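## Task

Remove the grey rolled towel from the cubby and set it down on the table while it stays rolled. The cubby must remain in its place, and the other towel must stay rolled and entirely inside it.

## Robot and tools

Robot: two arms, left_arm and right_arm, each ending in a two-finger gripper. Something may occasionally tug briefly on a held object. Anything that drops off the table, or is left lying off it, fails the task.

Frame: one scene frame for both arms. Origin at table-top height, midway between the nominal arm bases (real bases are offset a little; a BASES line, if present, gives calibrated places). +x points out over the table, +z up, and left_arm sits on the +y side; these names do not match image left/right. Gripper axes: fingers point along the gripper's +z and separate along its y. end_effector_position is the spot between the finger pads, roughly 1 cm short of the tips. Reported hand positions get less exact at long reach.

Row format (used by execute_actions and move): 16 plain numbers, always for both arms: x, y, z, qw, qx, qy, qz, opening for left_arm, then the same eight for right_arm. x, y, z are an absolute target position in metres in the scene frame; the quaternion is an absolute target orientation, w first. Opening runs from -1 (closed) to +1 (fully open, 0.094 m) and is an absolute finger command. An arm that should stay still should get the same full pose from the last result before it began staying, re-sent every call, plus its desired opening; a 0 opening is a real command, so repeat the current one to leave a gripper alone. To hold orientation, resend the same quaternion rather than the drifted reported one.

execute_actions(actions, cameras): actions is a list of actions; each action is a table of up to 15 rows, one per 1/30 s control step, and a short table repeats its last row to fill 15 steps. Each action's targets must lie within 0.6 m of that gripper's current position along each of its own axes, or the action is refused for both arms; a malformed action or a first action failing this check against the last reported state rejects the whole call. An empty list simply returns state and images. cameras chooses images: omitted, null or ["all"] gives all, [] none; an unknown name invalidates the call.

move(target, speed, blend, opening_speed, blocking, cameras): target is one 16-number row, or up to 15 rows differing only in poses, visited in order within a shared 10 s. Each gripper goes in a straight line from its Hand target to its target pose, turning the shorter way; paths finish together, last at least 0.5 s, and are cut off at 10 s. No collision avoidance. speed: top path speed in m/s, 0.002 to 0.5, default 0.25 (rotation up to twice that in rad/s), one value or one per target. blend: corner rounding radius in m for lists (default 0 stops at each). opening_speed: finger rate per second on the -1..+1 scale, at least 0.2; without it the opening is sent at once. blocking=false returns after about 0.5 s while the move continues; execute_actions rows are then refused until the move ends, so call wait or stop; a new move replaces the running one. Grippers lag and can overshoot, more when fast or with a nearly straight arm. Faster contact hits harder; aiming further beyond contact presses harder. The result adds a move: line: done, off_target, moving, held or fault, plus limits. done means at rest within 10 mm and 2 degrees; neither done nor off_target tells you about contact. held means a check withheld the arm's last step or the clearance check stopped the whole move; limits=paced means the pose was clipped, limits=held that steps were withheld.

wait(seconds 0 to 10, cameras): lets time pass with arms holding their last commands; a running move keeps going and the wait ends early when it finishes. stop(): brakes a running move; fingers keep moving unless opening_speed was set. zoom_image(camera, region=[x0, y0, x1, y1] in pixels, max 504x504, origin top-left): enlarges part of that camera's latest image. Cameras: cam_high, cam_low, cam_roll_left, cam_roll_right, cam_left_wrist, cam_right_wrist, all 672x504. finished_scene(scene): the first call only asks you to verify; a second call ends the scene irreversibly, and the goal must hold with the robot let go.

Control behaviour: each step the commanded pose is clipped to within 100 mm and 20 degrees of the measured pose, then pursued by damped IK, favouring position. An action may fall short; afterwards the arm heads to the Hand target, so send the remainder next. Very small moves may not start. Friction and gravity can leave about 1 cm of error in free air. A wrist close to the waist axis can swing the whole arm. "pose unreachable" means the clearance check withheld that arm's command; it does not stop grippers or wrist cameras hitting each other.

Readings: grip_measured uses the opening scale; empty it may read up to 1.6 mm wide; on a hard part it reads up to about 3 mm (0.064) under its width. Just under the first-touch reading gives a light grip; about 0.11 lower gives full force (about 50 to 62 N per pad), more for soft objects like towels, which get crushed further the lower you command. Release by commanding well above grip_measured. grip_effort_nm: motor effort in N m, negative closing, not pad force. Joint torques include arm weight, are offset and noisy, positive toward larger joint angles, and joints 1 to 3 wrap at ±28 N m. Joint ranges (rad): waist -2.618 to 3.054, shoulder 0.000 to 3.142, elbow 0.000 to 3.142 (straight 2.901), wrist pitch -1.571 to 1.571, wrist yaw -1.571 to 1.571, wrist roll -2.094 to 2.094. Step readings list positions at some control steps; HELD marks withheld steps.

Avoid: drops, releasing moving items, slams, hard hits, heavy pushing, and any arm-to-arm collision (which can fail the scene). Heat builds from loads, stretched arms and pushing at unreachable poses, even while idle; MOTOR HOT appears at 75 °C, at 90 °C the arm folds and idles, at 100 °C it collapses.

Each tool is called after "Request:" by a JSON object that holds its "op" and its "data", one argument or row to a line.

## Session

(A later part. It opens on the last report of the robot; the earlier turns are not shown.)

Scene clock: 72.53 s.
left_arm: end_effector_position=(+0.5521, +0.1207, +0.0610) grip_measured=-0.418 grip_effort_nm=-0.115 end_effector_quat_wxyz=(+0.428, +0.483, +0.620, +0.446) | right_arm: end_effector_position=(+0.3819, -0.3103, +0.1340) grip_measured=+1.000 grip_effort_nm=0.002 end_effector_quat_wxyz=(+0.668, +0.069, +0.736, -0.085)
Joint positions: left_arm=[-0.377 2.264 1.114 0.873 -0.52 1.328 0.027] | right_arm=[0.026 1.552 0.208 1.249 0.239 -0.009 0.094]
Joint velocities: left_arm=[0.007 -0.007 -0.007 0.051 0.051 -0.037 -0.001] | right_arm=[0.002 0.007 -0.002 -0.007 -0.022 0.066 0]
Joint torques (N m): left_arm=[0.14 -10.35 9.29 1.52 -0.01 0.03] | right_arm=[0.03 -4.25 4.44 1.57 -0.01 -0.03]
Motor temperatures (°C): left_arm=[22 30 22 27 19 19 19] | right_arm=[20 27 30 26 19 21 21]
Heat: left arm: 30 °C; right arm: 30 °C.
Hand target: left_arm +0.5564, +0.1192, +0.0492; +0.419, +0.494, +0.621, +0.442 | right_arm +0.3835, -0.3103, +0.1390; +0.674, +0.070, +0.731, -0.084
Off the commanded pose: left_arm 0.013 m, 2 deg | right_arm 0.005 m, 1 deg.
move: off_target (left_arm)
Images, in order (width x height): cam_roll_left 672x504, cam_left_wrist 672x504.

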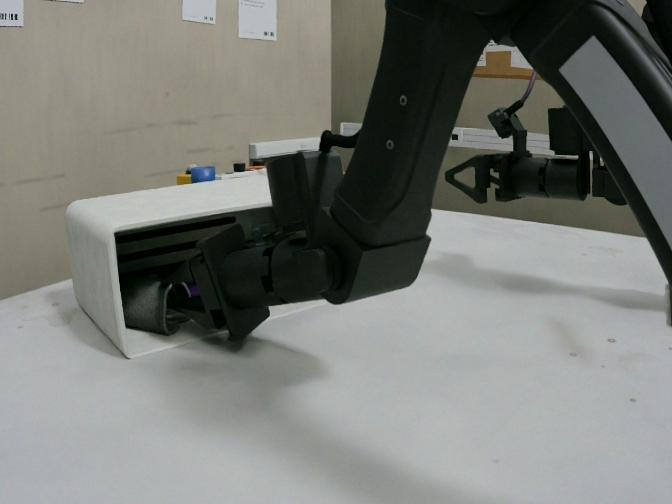

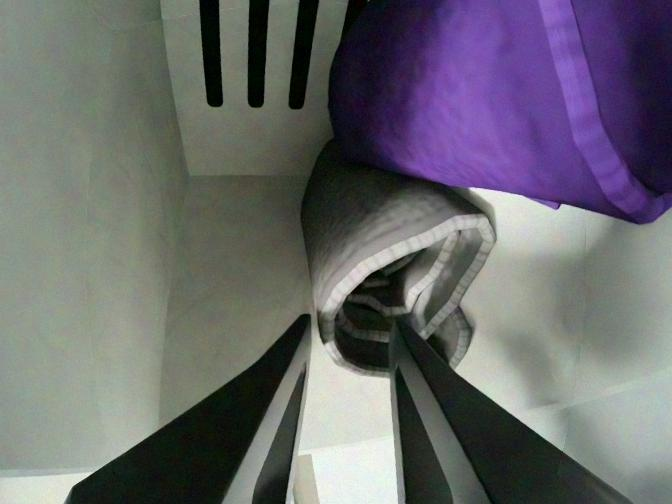

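Request:
{"op": "move", "data": {
  "target": [
    [0.559, 0.119, 0.055, 0.4191, 0.4939, 0.6210, 0.4416, -0.42, 0.3834, -0.3103, 0.1391, 0.674, 0.070, 0.731, -0.084, 1],
    [0.585, 0.123, 0.048, 0.4191, 0.4939, 0.6210, 0.4416, -0.42, 0.3834, -0.3103, 0.1391, 0.674, 0.070, 0.731, -0.084, 1]
  ],
  "cameras": ["cam_left_wrist","cam_roll_left"],
  "speed": 0.05
}}

Request:
{"op": "zoom_image", "data": {
  "camera": "cam_left_wrist",
  "region": [220, 200, 500, 410]
}}

Scene clock: 74.43 s.
left_arm: end_effector_position=(+0.5798, +0.1223, +0.0623) grip_measured=-0.418 grip_effort_nm=-0.110 end_effector_quat_wxyz=(+0.431, +0.483, +0.619, +0.446) | right_arm: end_effector_position=(+0.3819, -0.3103, +0.1340) grip_measured=+1.000 grip_effort_nm=0.002 end_effector_quat_wxyz=(+0.668, +0.069, +0.736, -0.085)
Joint positions: left_arm=[-0.348 2.326 1.239 0.822 -0.488 1.338 0.027] | right_arm=[0.026 1.552 0.208 1.249 0.239 -0.009 0.094]
Joint velocities: left_arm=[-0.002 0.017 -0.002 -0.007 -0.066 -0.022 -0.001] | right_arm=[-0.002 0.007 0.017 0.037 0.007 -0.051 0]
Joint torques (N m): left_arm=[0.88 -11.08 9.73 1.56 0.03 0.09] | right_arm=[0.02 -4.23 4.44 1.57 -0.02 -0.02]
Motor temperatures (°C): left_arm=[22 30 22 27 19 19 19] | right_arm=[20 27 30 26 19 21 21]
Heat: left arm: 30 °C; right arm: 30 °C.
Hand target: left_arm +0.5840, +0.1229, +0.0482; +0.420, +0.494, +0.621, +0.441 | right_arm +0.3835, -0.3103, +0.1390; +0.674, +0.070, +0.731, -0.084
Off the commanded pose: left_arm 0.015 m, 2 deg | right_arm 0.005 m, 1 deg.
move: off_target (left_arm)
Images, in order (width x height): cam_roll_left 672x504, cam_left_wrist 672x504.

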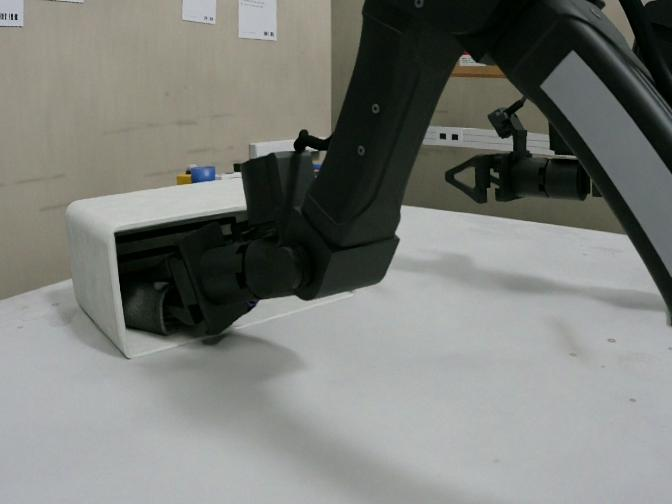

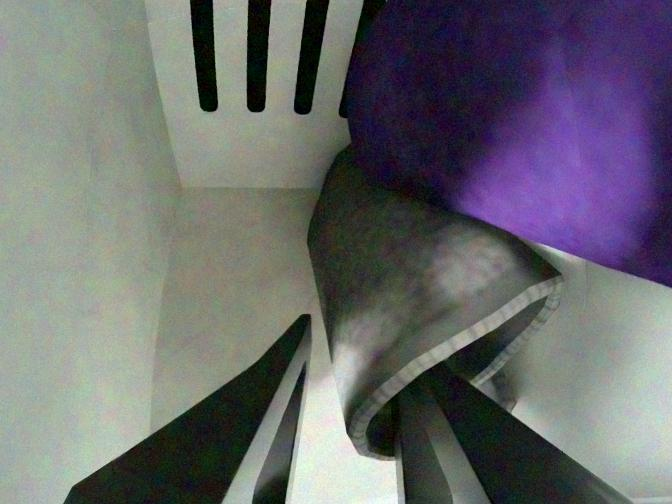

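Scaled by 1.800 from the camera's 672x504 image, which has a finer 960x720 frame.

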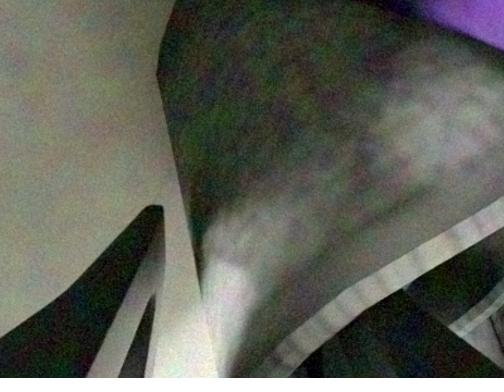

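Request:
{"op": "move", "data": {
  "target": [
    [0.585, 0.123, 0.050, 0.4191, 0.4939, 0.6210, 0.4416, -1, 0.3834, -0.3103, 0.1391, 0.674, 0.070, 0.731, -0.084, 1]
  ],
  "cameras": ["cam_left_wrist"],
  "speed": 0.05,
  "opening_speed": 0.6
}}

Scene clock: 75.97 s.
left_arm: end_effector_position=(+0.5794, +0.1223, +0.0605) grip_measured=-0.866 grip_effort_nm=-0.974 end_effector_quat_wxyz=(+0.428, +0.485, +0.619, +0.445) | right_arm: end_effector_position=(+0.3819, -0.3103, +0.1340) grip_measured=+1.000 grip_effort_nm=-0.002 end_effector_quat_wxyz=(+0.668, +0.069, +0.736, -0.085)
Joint positions: left_arm=[-0.348 2.326 1.239 0.814 -0.487 1.339 0.006] | right_arm=[0.026 1.552 0.208 1.249 0.239 -0.009 0.094]
Joint velocities: left_arm=[-0.002 -0.007 -0.002 0.066 0.066 -0.051 -0.001] | right_arm=[0.002 -0.007 -0.002 0.037 -0.066 -0.095 0]
Joint torques (N m): left_arm=[0.72 -11.52 9.84 1.47 0 0.08] | right_arm=[0.02 -4.23 4.44 1.57 -0.02 -0.03]
Motor temperatures (°C): left_arm=[22 30 22 27 19 19 19] | right_arm=[20 27 30 27 19 21 21]
Heat: left arm: 30 °C; right arm: 30 °C.
Hand target: left_arm +0.5843, +0.1231, +0.0500; +0.419, +0.494, +0.621, +0.441 | right_arm +0.3835, -0.3103, +0.1390; +0.674, +0.070, +0.731, -0.084
Off the commanded pose: left_arm 0.012 m, 1 deg | right_arm 0.005 m, 1 deg.
move: off_target (left_arm)
Images, in order (width x height): cam_left_wrist 672x504.

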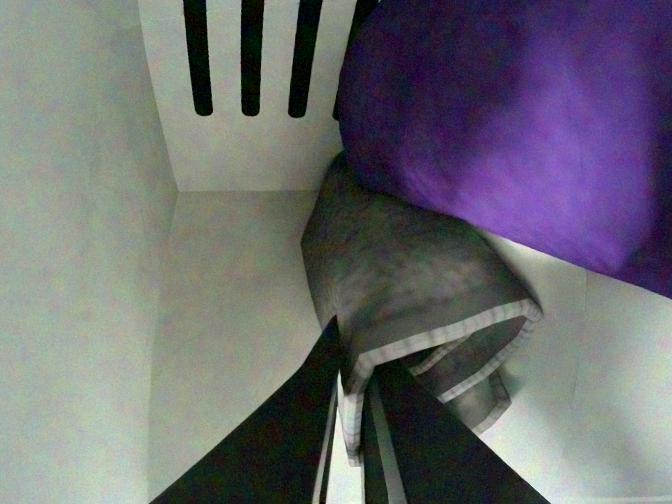

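Request:
{"op": "move", "data": {
  "target": [
    [0.53, 0.115, 0.050, 0.4191, 0.4939, 0.6210, 0.4416, -1, 0.3834, -0.3103, 0.1391, 0.674, 0.070, 0.731, -0.084, 1]
  ],
  "cameras": ["cam_left_wrist","cam_roll_left"],
  "speed": 0.04
}}

Scene clock: 78.33 s.
left_arm: end_effector_position=(+0.5365, +0.1166, +0.0454) grip_measured=-0.871 grip_effort_nm=-1.038 end_effector_quat_wxyz=(+0.418, +0.496, +0.617, +0.445) | right_arm: end_effector_position=(+0.3819, -0.3103, +0.1340) grip_measured=+1.000 grip_effort_nm=0.002 end_effector_quat_wxyz=(+0.668, +0.069, +0.736, -0.085)
Joint positions: left_arm=[-0.399 2.271 1.056 0.915 -0.533 1.337 0.006] | right_arm=[0.026 1.552 0.208 1.249 0.239 -0.009 0.094]
Joint velocities: left_arm=[-0.007 0.007 -0.012 -0.022 0.007 -0.022 0] | right_arm=[0.007 -0.012 0.007 -0.022 0.022 -0.007 0]
Joint torques (N m): left_arm=[-0.85 -15.58 4.11 1.57 -0.24 -0.15] | right_arm=[0.01 -4.22 4.44 1.57 -0.02 -0.02]
Motor temperatures (°C): left_arm=[22 31 22 27 19 19 19] | right_arm=[20 27 30 27 19 21 21]
Heat: left arm: 31 °C; right arm: 30 °C.
Hand target: left_arm +0.5302, +0.1154, +0.0498; +0.419, +0.494, +0.621, +0.441 | right_arm +0.3835, -0.3103, +0.1390; +0.674, +0.070, +0.731, -0.084
Off the commanded pose: left_arm 0.008 m, 1 deg | right_arm 0.005 m, 1 deg.
move: done
Images, in order (width x height): cam_roll_left 672x504, cam_left_wrist 672x504.

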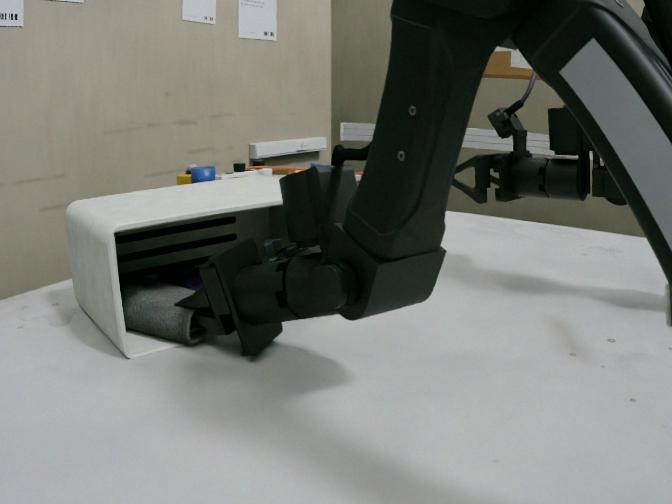

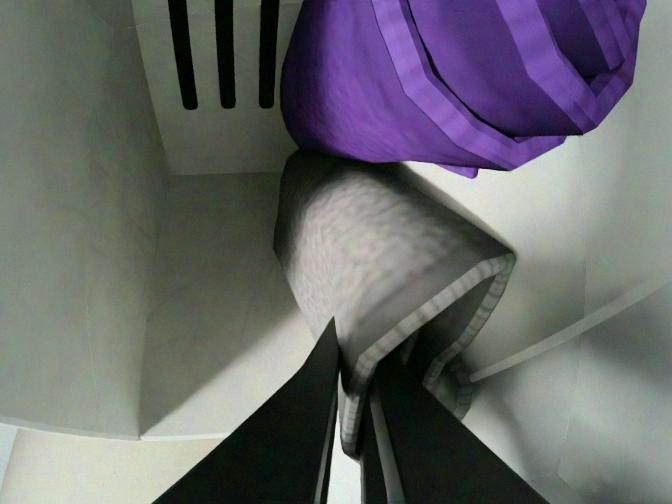

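Request:
{"op": "move", "data": {
  "target": [
    [0.46, 0.105, 0.050, 0.4191, 0.4939, 0.6210, 0.4416, -1, 0.3834, -0.3103, 0.1391, 0.674, 0.070, 0.731, -0.084, 1]
  ],
  "cameras": ["cam_left_wrist","cam_roll_left","cam_high"],
  "speed": 0.04
}}

Scene clock: 81.13 s.
left_arm: end_effector_position=(+0.4646, +0.1055, +0.0422) grip_measured=-0.871 grip_effort_nm=-1.038 end_effector_quat_wxyz=(+0.412, +0.502, +0.619, +0.442) | right_arm: end_effector_position=(+0.3819, -0.3103, +0.1340) grip_measured=+1.000 grip_effort_nm=-0.002 end_effector_quat_wxyz=(+0.668, +0.069, +0.736, -0.085)
Joint positions: left_arm=[-0.513 2.143 0.787 1.014 -0.638 1.294 0.006] | right_arm=[0.026 1.552 0.208 1.249 0.239 -0.009 0.094]
Joint velocities: left_arm=[-0.027 0.007 -0.012 0.007 0.037 -0.037 0.001] | right_arm=[0.002 -0.002 -0.017 -0.007 0.007 -0.007 0]
Joint torques (N m): left_arm=[-0.7 -13.56 3.7 1.67 -0.29 -0.11] | right_arm=[0.02 -4.23 4.45 1.56 -0.01 -0.03]
Motor temperatures (°C): left_arm=[22 31 22 27 19 19 19] | right_arm=[20 27 30 27 19 21 21]
Heat: left arm: 31 °C; right arm: 30 °C.
Hand target: left_arm +0.4601, +0.1054, +0.0498; +0.419, +0.494, +0.621, +0.441 | right_arm +0.3835, -0.3103, +0.1390; +0.674, +0.070, +0.731, -0.084
Off the commanded pose: left_arm 0.009 m, 1 deg | right_arm 0.005 m, 1 deg.
move: done
Images, in order (width x height): cam_high 672x504, cam_roll_left 672x504, cam_left_wrist 672x504.

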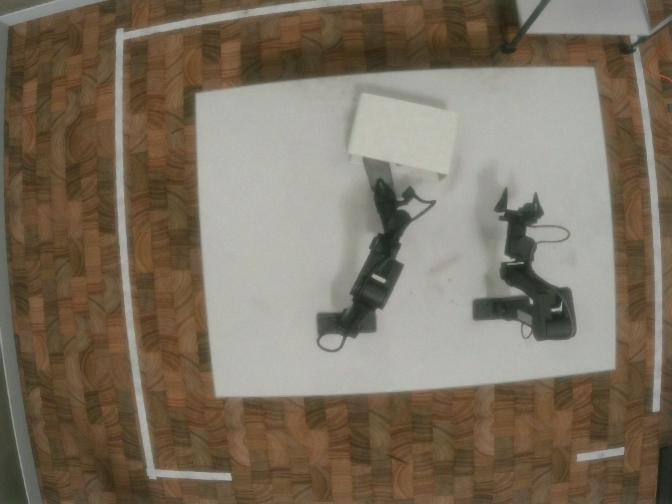

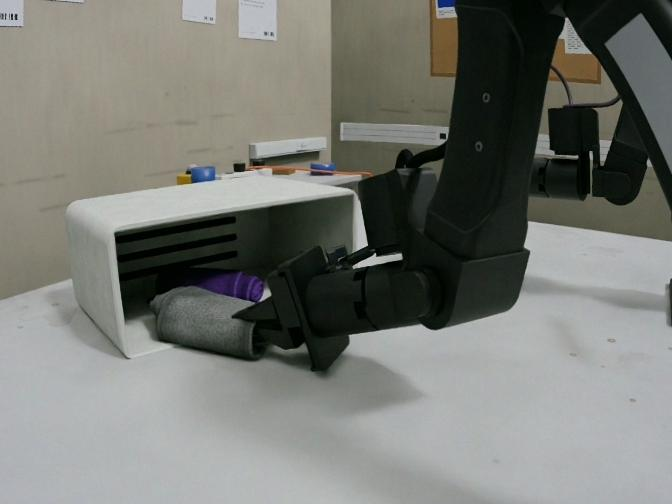

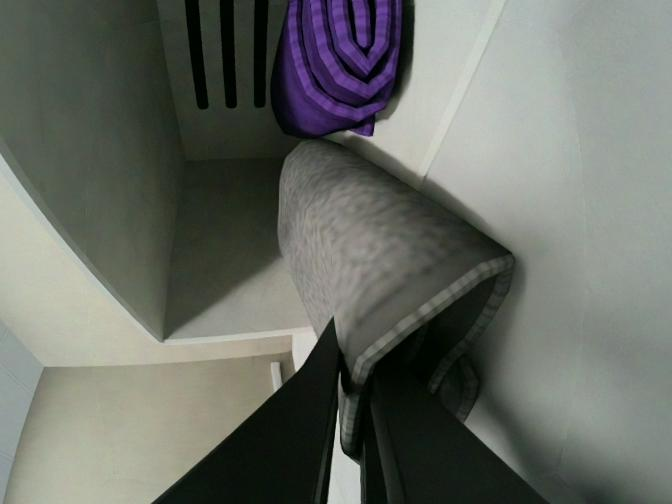

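Request:
{"op": "move", "data": {
  "target": [0.41,0.098,0.05,0.4191,0.4939,0.6210,0.4416,-1,0.3834,-0.3103,0.1391,0.674,0.070,0.731,-0.084,1],
  "speed": 0.05,
  "cameras": ["cam_high","cam_roll_left","cam_left_wrist"]
}}

Scene clock: 84.30 s.
left_arm: end_effector_position=(+0.4138, +0.0970, +0.0417) grip_measured=-0.871 grip_effort_nm=-1.038 end_effector_quat_wxyz=(+0.410, +0.505, +0.618, +0.441) | right_arm: end_effector_position=(+0.3819, -0.3103, +0.1340) grip_measured=+1.000 grip_effort_nm=0.002 end_effector_quat_wxyz=(+0.668, +0.069, +0.736, -0.085)
Joint positions: left_arm=[-0.62 2.062 0.625 1.059 -0.735 1.247 0.006] | right_arm=[0.026 1.552 0.208 1.249 0.239 -0.009 0.094]
Joint velocities: left_arm=[-0.027 0.012 0.007 0.022 -0.022 -0.051 0.001] | right_arm=[0.002 0.007 -0.012 -0.037 -0.007 -0.022 0]
Joint torques (N m): left_arm=[-0.65 -12.1 3.29 1.65 -0.35 -0.14] | right_arm=[0.02 -4.23 4.44 1.57 -0.02 -0.03]
Motor temperatures (°C): left_arm=[22 31 22 27 19 19 20] | right_arm=[20 27 30 27 19 21 21]
Heat: left arm: 31 °C; right arm: 30 °C.
Hand target: left_arm +0.4102, +0.0983, +0.0496; +0.419, +0.494, +0.621, +0.441 | right_arm +0.3835, -0.3103, +0.1390; +0.674, +0.070, +0.731, -0.084
Off the commanded pose: left_arm 0.009 m, 2 deg | right_arm 0.005 m, 1 deg.
move: done
Images, in order (width x height): cam_high 672x504, cam_roll_left 672x504, cam_left_wrist 672x504.

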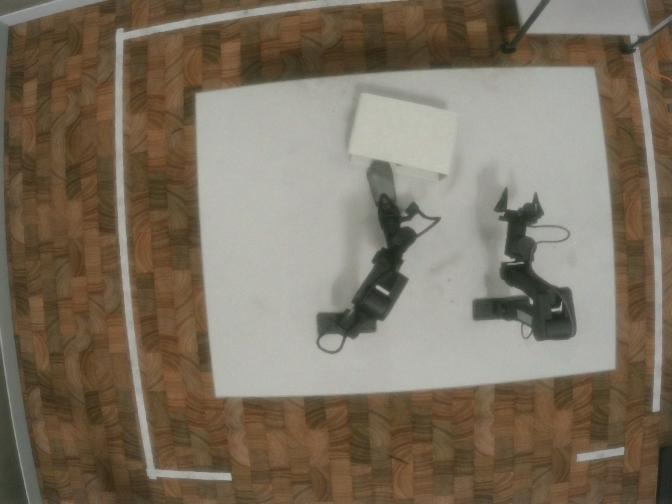

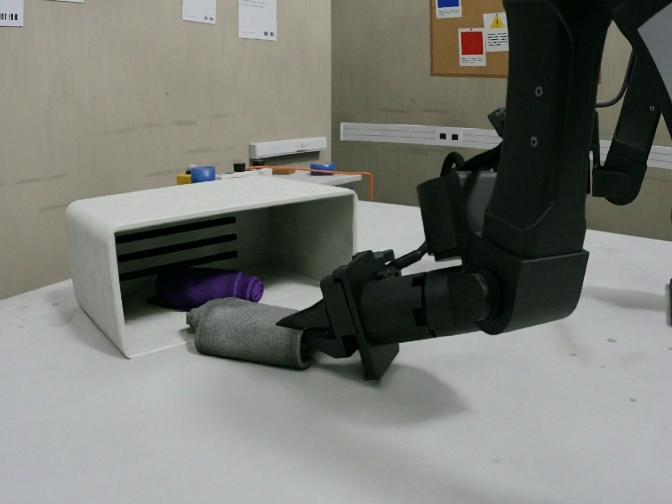

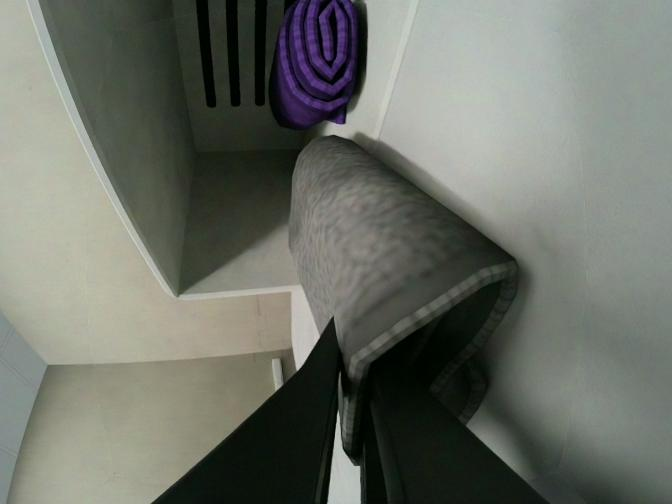

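Request:
{"op": "move", "data": {
  "target": [0.355,0.089,0.05,0.4191,0.4939,0.6210,0.4416,-1,0.3834,-0.3103,0.1391,0.674,0.070,0.731,-0.084,1],
  "speed": 0.05,
  "cameras": ["cam_high","cam_roll_left","cam_left_wrist"]
}}

Scene clock: 86.43 s.
left_arm: end_effector_position=(+0.3591, +0.0864, +0.0453) grip_measured=-0.871 grip_effort_nm=-1.038 end_effector_quat_wxyz=(+0.416, +0.502, +0.617, +0.441) | right_arm: end_effector_position=(+0.3819, -0.3103, +0.1340) grip_measured=+1.000 grip_effort_nm=-0.002 end_effector_quat_wxyz=(+0.668, +0.069, +0.736, -0.085)
Joint positions: left_arm=[-0.774 1.975 0.48 1.069 -0.874 1.161 0.006] | right_arm=[0.026 1.552 0.208 1.249 0.239 -0.009 0.094]
Joint velocities: left_arm=[-0.012 -0.012 -0.002 -0.007 -0.066 -0.037 -0.001] | right_arm=[-0.007 0.002 0.007 0.037 -0.037 0.095 0]
Joint torques (N m): left_arm=[-0.47 -10.58 3 1.38 -0.41 -0.08] | right_arm=[0.03 -4.23 4.45 1.56 -0.02 -0.02]
Motor temperatures (°C): left_arm=[22 31 21 28 19 19 20] | right_arm=[20 27 30 27 19 21 21]
Heat: left arm: 31 °C; right arm: 30 °C.
Hand target: left_arm +0.3552, +0.0894, +0.0497; +0.419, +0.494, +0.621, +0.441 | right_arm +0.3835, -0.3103, +0.1390; +0.674, +0.070, +0.731, -0.084
Off the commanded pose: left_arm 0.007 m, 1 deg | right_arm 0.005 m, 1 deg.
move: done
Images, in order (width x height): cam_high 672x504, cam_roll_left 672x504, cam_left_wrist 672x504.

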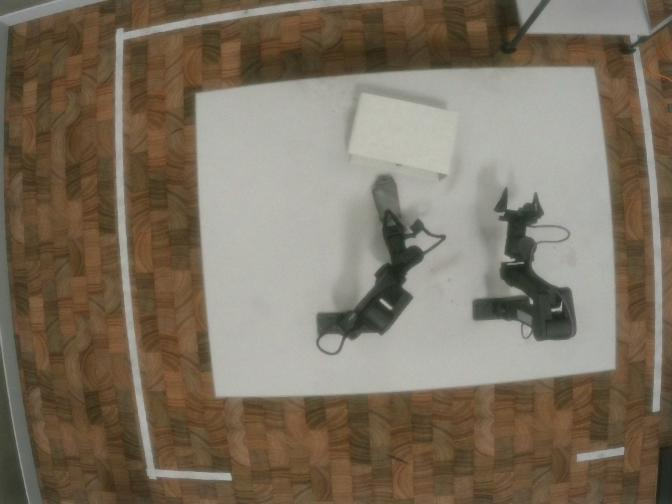

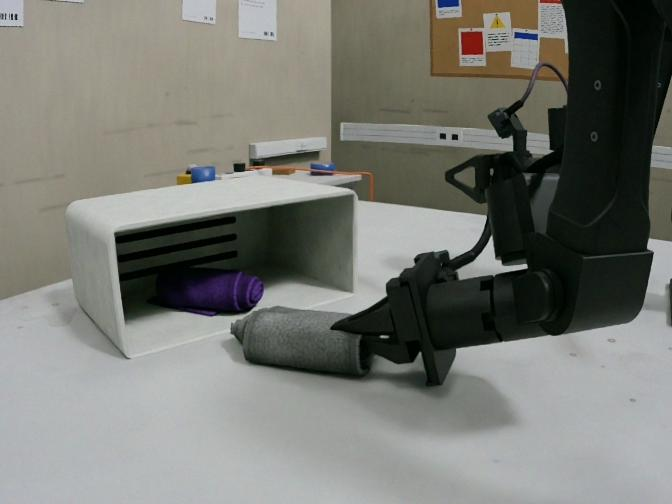

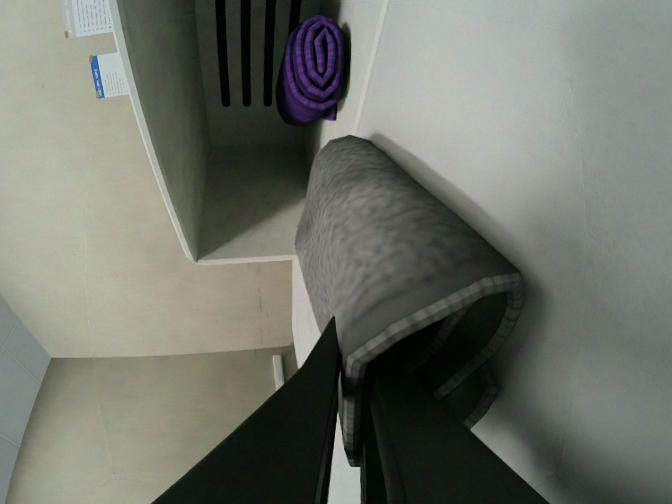

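Request:
{"op": "move", "data": {
  "target": [
    [0.32,0.084,0.047,0.4191,0.4939,0.6210,0.4416,-1,0.3834,-0.3103,0.1391,0.674,0.070,0.731,-0.084,1],
    [0.315,0.084,0.036,0.4191,0.4939,0.6210,0.4416,-1,0.3834,-0.3103,0.1391,0.674,0.070,0.731,-0.084,1]
  ],
  "speed": 0.05,
  "cameras": ["cam_high","cam_roll_left","cam_left_wrist"]
}}

Request:
{"op": "zoom_image", "data": {
  "camera": "cam_roll_left",
  "region": [100, 220, 500, 460]
}}

Scene clock: 88.47 s.
left_arm: end_effector_position=(+0.3201, +0.0794, +0.0437) grip_measured=-0.871 grip_effort_nm=-1.038 end_effector_quat_wxyz=(+0.427, +0.493, +0.620, +0.437) | right_arm: end_effector_position=(+0.3819, -0.3103, +0.1340) grip_measured=+1.000 grip_effort_nm=0.002 end_effector_quat_wxyz=(+0.668, +0.069, +0.736, -0.085)
Joint positions: left_arm=[-0.906 1.94 0.399 1.058 -0.993 1.055 0.006] | right_arm=[0.026 1.552 0.208 1.249 0.239 -0.009 0.094]
Joint velocities: left_arm=[-0.017 -0.022 -0.017 0.022 -0.007 -0.022 0] | right_arm=[-0.002 -0.012 -0.017 -0.066 -0.051 -0.022 0]
Joint torques (N m): left_arm=[-0.81 -5.46 2.66 1.49 -0.48 -0.14] | right_arm=[0.02 -4.25 4.45 1.56 -0.02 -0.02]
Motor temperatures (°C): left_arm=[22 31 21 27 19 19 20] | right_arm=[20 27 30 27 19 21 21]
Heat: left arm: 31 °C; right arm: 30 °C.
Hand target: left_arm +0.3150, +0.0844, +0.0360; +0.418, +0.494, +0.621, +0.441 | right_arm +0.3835, -0.3103, +0.1390; +0.674, +0.070, +0.731, -0.084
Off the commanded pose: left_arm 0.010 m, 1 deg | right_arm 0.005 m, 1 deg.
move: done
Images, in order (width x height): cam_high 672x504, cam_roll_left 672x504, cam_left_wrist 672x504.

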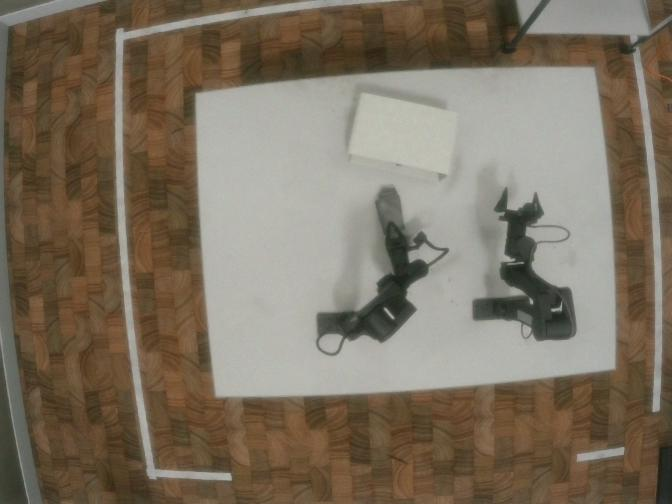

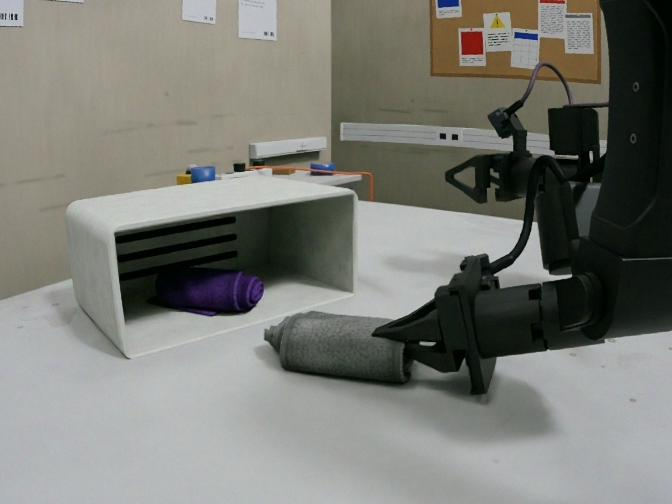

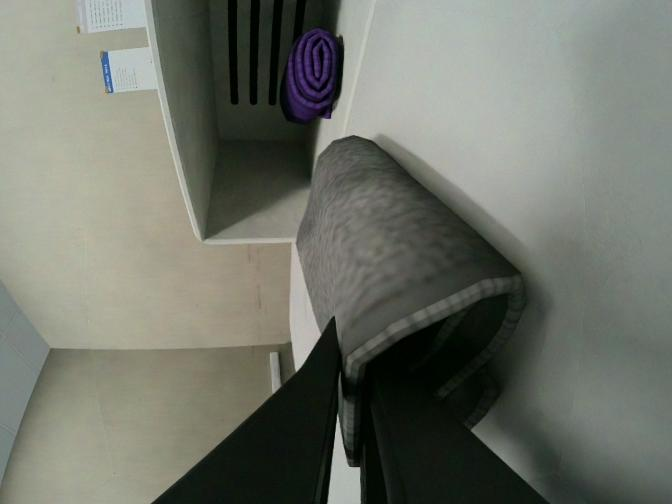

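Scaled by 1.260 from the camera's 672x504 image, which has a finer 960x720 frame.

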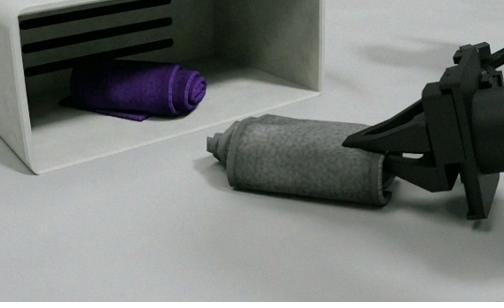

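Request:
{"op": "move", "data": {
  "target": [0.315,0.084,0.030,0.4191,0.4939,0.6210,0.4416,-0.5,0.3834,-0.3103,0.1391,0.674,0.070,0.731,-0.084,1],
  "speed": 0.05,
  "opening_speed": 0.3,
  "cameras": ["cam_roll_left","cam_left_wrist"]
}}

Request:
{"op": "zoom_image", "data": {
  "camera": "cam_roll_left",
  "region": [200, 220, 500, 460]
}}

Scene clock: 91.37 s.
left_arm: end_effector_position=(+0.3203, +0.0800, +0.0379) grip_measured=-0.502 grip_effort_nm=0.105 end_effector_quat_wxyz=(+0.427, +0.491, +0.620, +0.438) | right_arm: end_effector_position=(+0.3819, -0.3103, +0.1340) grip_measured=+1.000 grip_effort_nm=0.002 end_effector_quat_wxyz=(+0.668, +0.069, +0.736, -0.085)
Joint positions: left_arm=[-0.906 1.98 0.399 1.101 -0.997 1.055 0.023] | right_arm=[0.026 1.552 0.208 1.249 0.239 -0.009 0.094]
Joint velocities: left_arm=[-0.007 0.002 0.017 0.051 -0.022 0.007 0] | right_arm=[0.027 0.002 0.002 -0.022 0.022 0.037 0]
Joint torques (N m): left_arm=[-0.87 -5.61 2.48 1.47 -0.44 -0.11] | right_arm=[0.02 -4.25 4.42 1.56 -0.02 -0.02]
Motor temperatures (°C): left_arm=[22 30 21 28 19 19 20] | right_arm=[20 27 30 27 19 21 21]
Heat: left arm: 30 °C; right arm: 30 °C.
Hand target: left_arm +0.3151, +0.0841, +0.0302; +0.419, +0.494, +0.621, +0.441 | right_arm +0.3835, -0.3103, +0.1390; +0.674, +0.070, +0.731, -0.084
Off the commanded pose: left_arm 0.010 m, 1 deg | right_arm 0.005 m, 1 deg.
move: done
Images, in order (width x height): cam_roll_left 672x504, cam_left_wrist 672x504.

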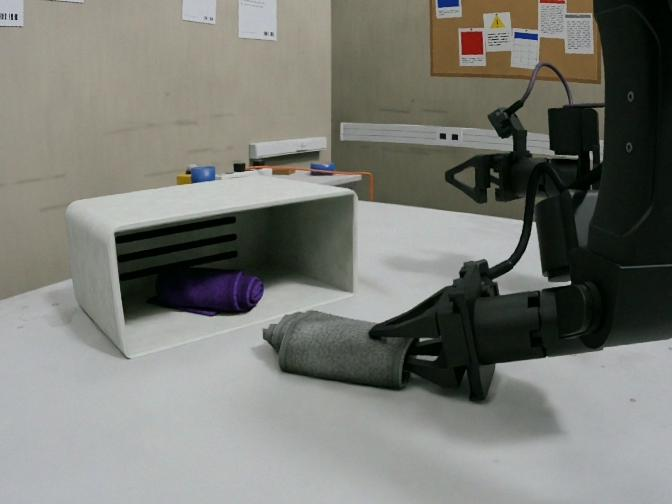

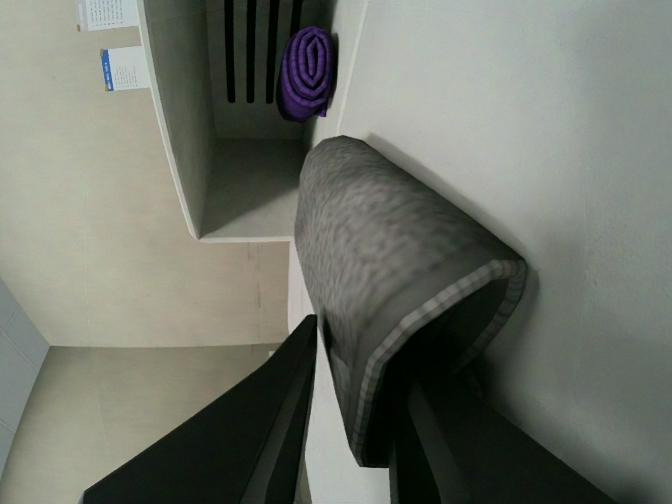

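Scaled by 1.680 from the camera's 672x504 image, which has a finer 960x720 frame.

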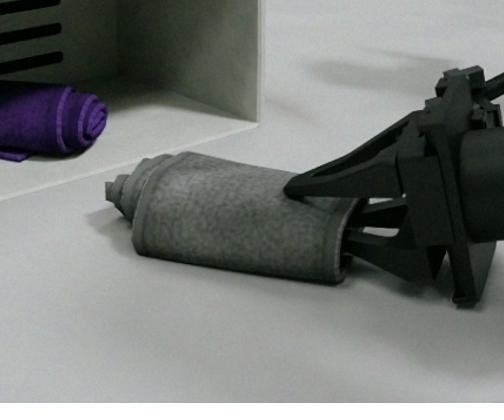

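Request:
{"op": "move", "data": {
  "target": [
    [0.315,0.084,0.034,0.4191,0.4939,0.6210,0.4416,-0.35,0.3834,-0.3103,0.1391,0.674,0.070,0.731,-0.084,1],
    [0.265,0.077,0.038,0.4191,0.4939,0.6210,0.4416,-0.35,0.3834,-0.3103,0.1391,0.674,0.070,0.731,-0.084,1]
  ],
  "speed": 0.04,
  "opening_speed": 0.3,
  "cameras": ["cam_high","cam_roll_left","cam_left_wrist"]
}}

Request:
{"op": "zoom_image", "data": {
  "camera": "cam_roll_left",
  "region": [200, 220, 500, 460]
}}

Scene clock: 94.37 s.
left_arm: end_effector_position=(+0.2671, +0.0752, +0.0328) grip_measured=-0.352 grip_effort_nm=0.095 end_effector_quat_wxyz=(+0.416, +0.500, +0.621, +0.437) | right_arm: end_effector_position=(+0.3819, -0.3103, +0.1340) grip_measured=+1.000 grip_effort_nm=0.002 end_effector_quat_wxyz=(+0.668, +0.069, +0.736, -0.085)
Joint positions: left_arm=[-1.109 1.874 0.35 0.783 -1.156 0.792 0.03] | right_arm=[0.026 1.552 0.208 1.249 0.239 -0.009 0.094]
Joint velocities: left_arm=[-0.002 -0.012 0.002 -0.007 0.007 -0.037 0] | right_arm=[-0.007 0.002 0.002 -0.007 0.037 -0.037 0]
Joint torques (N m): left_arm=[-0.75 -8.57 3.37 0.9 -0.62 -0.13] | right_arm=[0.02 -4.23 4.42 1.56 -0.02 -0.02]
Motor temperatures (°C): left_arm=[22 30 21 27 19 19 20] | right_arm=[20 27 30 27 19 21 21]
Heat: left arm: 30 °C; right arm: 30 °C.
Hand target: left_arm +0.2651, +0.0776, +0.0370; +0.418, +0.494, +0.622, +0.441 | right_arm +0.3835, -0.3103, +0.1390; +0.674, +0.070, +0.731, -0.084
Off the commanded pose: left_arm 0.006 m, 1 deg | right_arm 0.005 m, 1 deg.
move: done
Images, in order (width x height): cam_high 672x504, cam_roll_left 672x504, cam_left_wrist 672x504.

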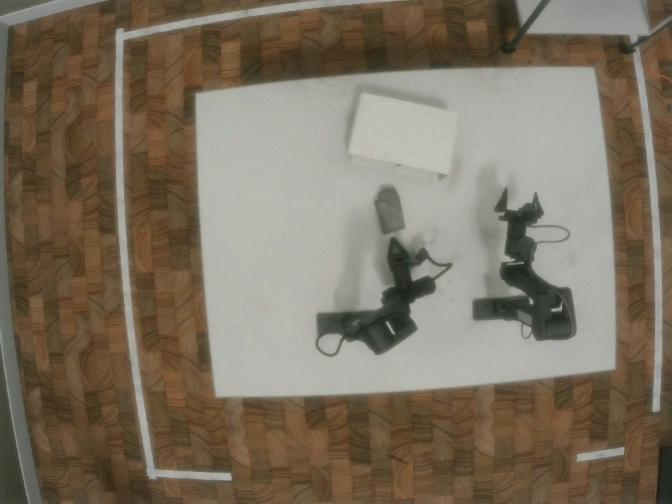

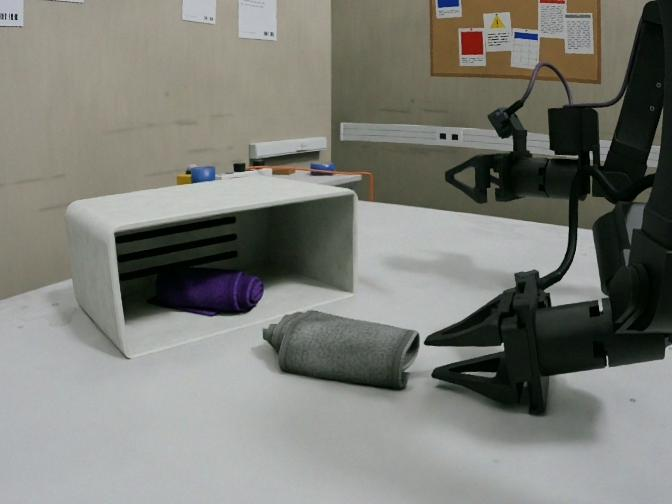

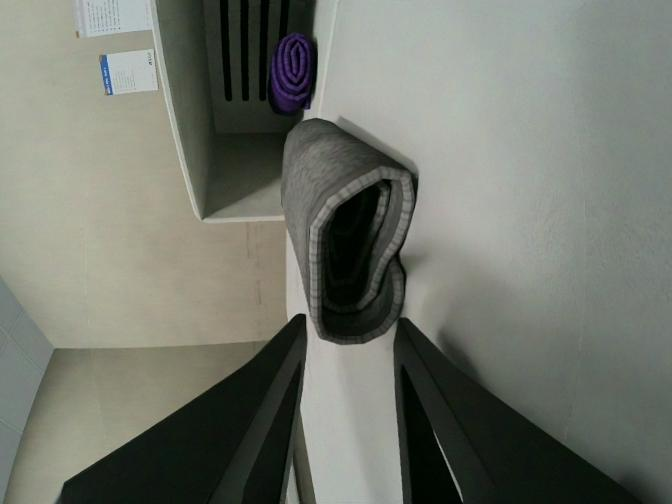

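Scaled by 1.680 from the camera's 672x504 image, which has a finer 960x720 frame.

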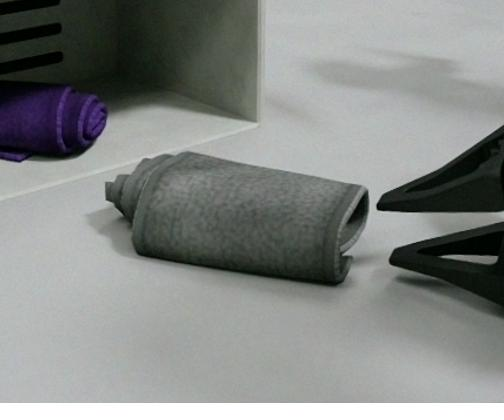

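Request:
{"op": "move", "data": {
  "target": [
    [0.22,0.12,0.12,0.4191,0.4939,0.6210,0.4416,-0.35,0.3834,-0.3103,0.1391,0.674,0.070,0.731,-0.084,0],
    [0.28,0.30,0.16,0.6232,0.1082,0.7696,-0.0876,-0.35,0.38,-0.18,0.16,0.4564,0.4488,0.5850,0.4981,0]
  ],
  "speed": 0.2,
  "blend": 0.04
}}

Scene clock: 102.03 s.
left_arm: end_effector_position=(+0.2781, +0.2969, +0.1511) grip_measured=-0.352 grip_effort_nm=0.095 end_effector_quat_wxyz=(+0.620, +0.109, +0.772, -0.086) | right_arm: end_effector_position=(+0.3736, -0.1856, +0.1481) grip_measured=+0.003 grip_effort_nm=-0.129 end_effector_quat_wxyz=(+0.456, +0.452, +0.594, +0.485)
Joint positions: left_arm=[0.704 0.865 0.199 0.294 0.933 0.306 0.03] | right_arm=[0.317 1.415 0.239 1.06 0.144 1.483 0.047]
Joint velocities: left_arm=[-0.007 0.007 0.022 0.007 0.022 -0.022 -0.001] | right_arm=[0.002 -0.012 -0.012 0.007 0.007 0.037 -0.001]
Joint torques (N m): left_arm=[0.77 -0.08 11 1.54 0.38 -0.1] | right_arm=[0.5 -2.48 7.05 1.69 -0.04 -0.02]
Motor temperatures (°C): left_arm=[22 29 21 27 19 19 19] | right_arm=[20 26 31 27 19 21 21]
Heat: left arm: 29 °C; right arm: 31 °C.
Hand target: left_arm +0.2809, +0.2994, +0.1624; +0.628, +0.113, +0.765, -0.084 | right_arm +0.3798, -0.1809, +0.1591; +0.461, +0.444, +0.586, +0.497
Off the commanded pose: left_arm 0.010 m, 1 deg | right_arm 0.015 m, 2 deg.
move: off_target (right_arm)

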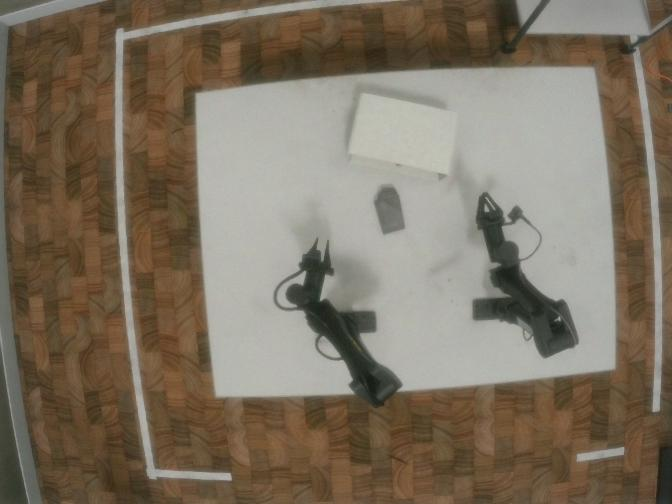

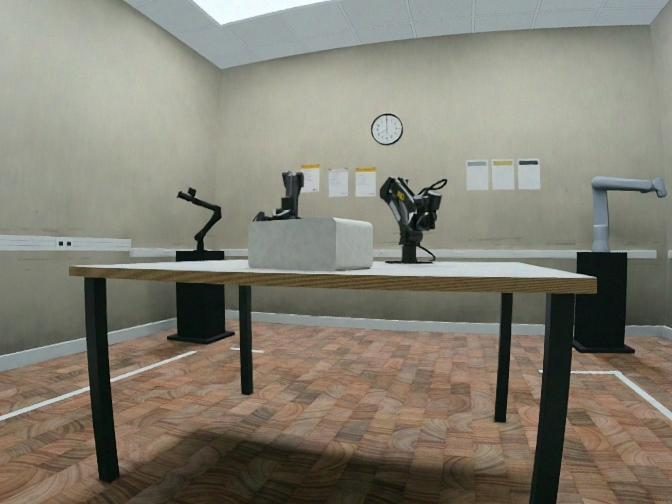

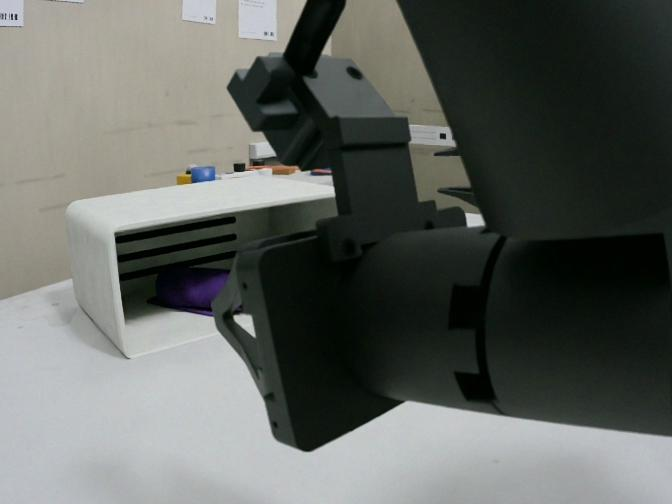

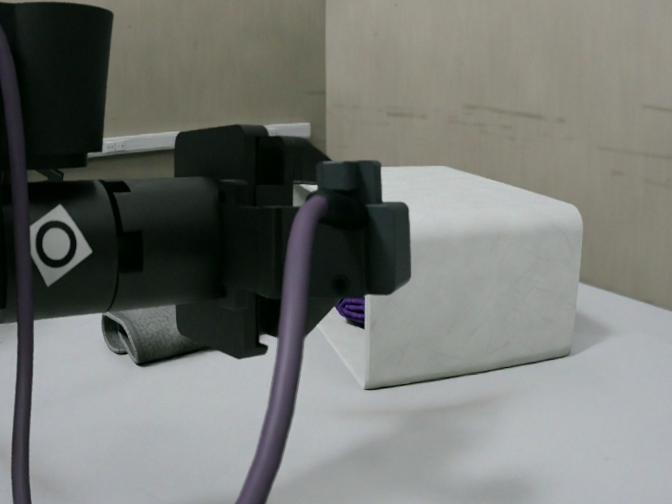

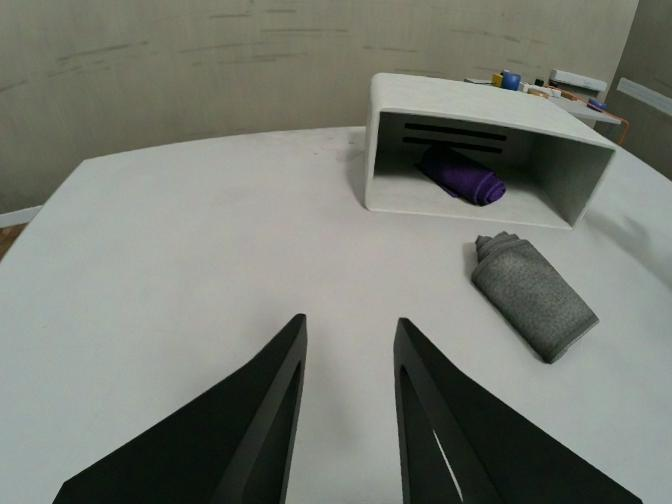

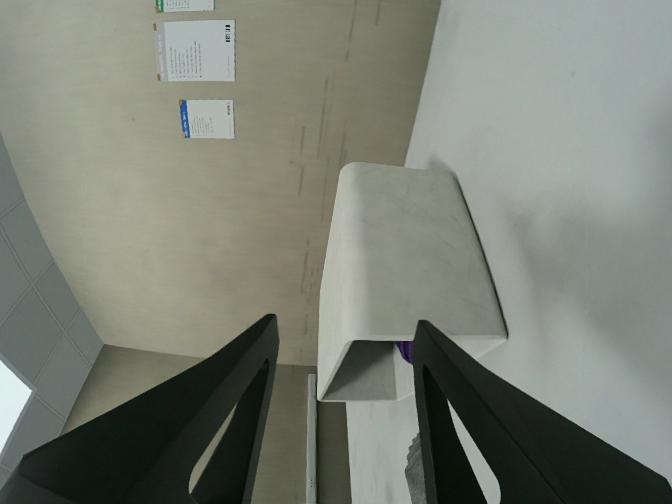

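Request:
{"op": "move", "data": {
  "target": [0.2809,0.2994,0.1624,0.628,0.113,0.765,-0.084,-0.35,0.435,0.005,0.150,0.4564,0.4488,0.5850,0.4981,0],
  "speed": 0.15,
  "cameras": ["cam_high","cam_roll_right","cam_roll_left","cam_right_wrist"]
}}

Scene clock: 104.63 s.
left_arm: end_effector_position=(+0.2781, +0.2968, +0.1512) grip_measured=-0.352 grip_effort_nm=0.095 end_effector_quat_wxyz=(+0.620, +0.109, +0.772, -0.086) | right_arm: end_effector_position=(+0.4307, +0.0004, +0.1513) grip_measured=+0.003 grip_effort_nm=-0.125 end_effector_quat_wxyz=(+0.461, +0.441, +0.585, +0.500)
Joint positions: left_arm=[0.704 0.865 0.199 0.295 0.933 0.306 0.03] | right_arm=[0.787 1.941 0.824 1.027 0.599 1.523 0.047]
Joint velocities: left_arm=[0.002 -0.002 0.007 -0.051 -0.037 0.022 0] | right_arm=[0.002 -0.007 -0.017 -0.037 0.037 0.007 0]
Joint torques (N m): left_arm=[0.75 -0.23 10.95 1.53 0.35 -0.06] | right_arm=[0.08 -6.5 7.21 1.29 0.06 -0.02]
Motor temperatures (°C): left_arm=[22 29 21 28 19 19 19] | right_arm=[20 26 31 27 19 21 21]
Heat: left arm: 29 °C; right arm: 31 °C.
Hand target: left_arm +0.2807, +0.2993, +0.1622; +0.628, +0.113, +0.765, -0.084 | right_arm +0.4354, +0.0040, +0.1489; +0.463, +0.443, +0.586, +0.496
Off the commanded pose: left_arm 0.012 m, 1 deg | right_arm 0.006 m, 1 deg.
move: off_target (left_arm)
Images, in order (width x height): cam_high 672x504, cam_roll_left 672x504, cam_roll_right 672x504, cam_right_wrist 672x504.

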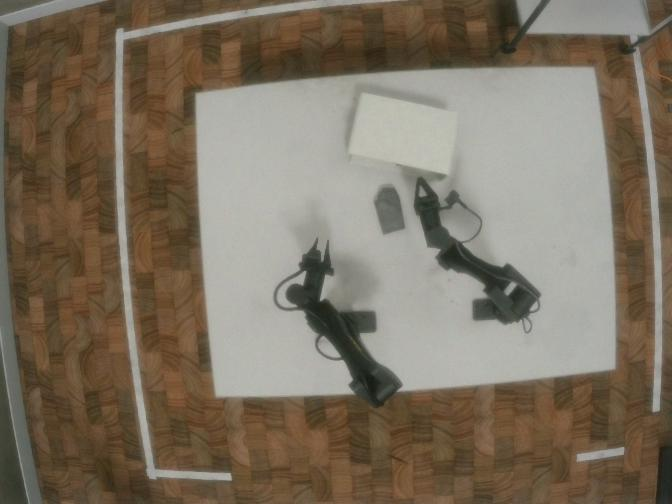

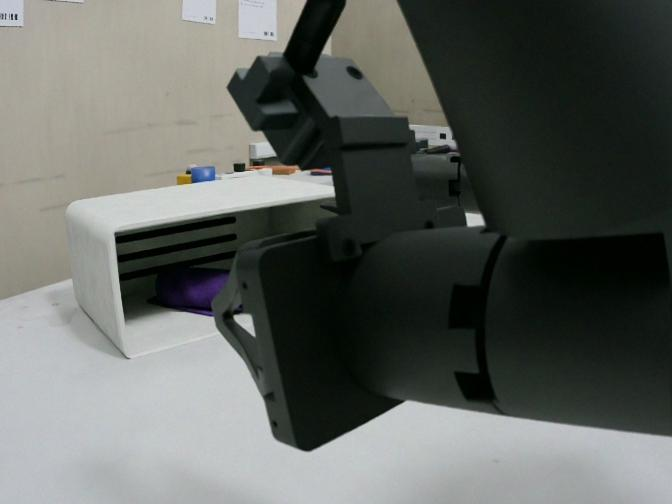

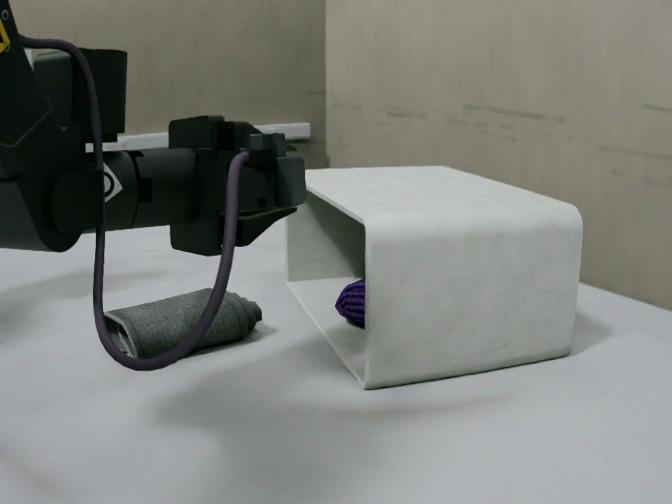

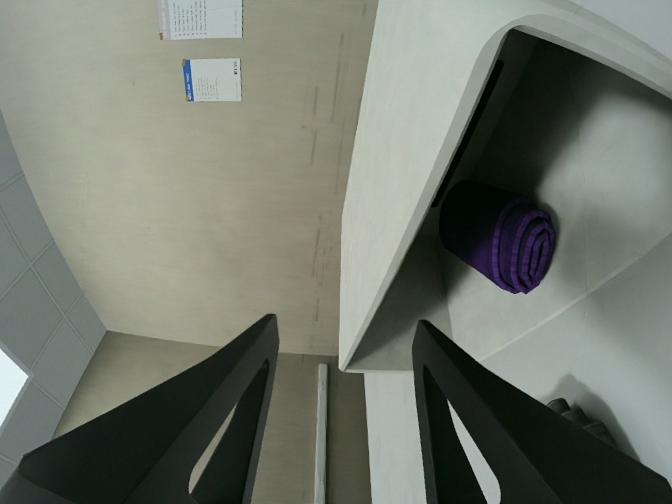

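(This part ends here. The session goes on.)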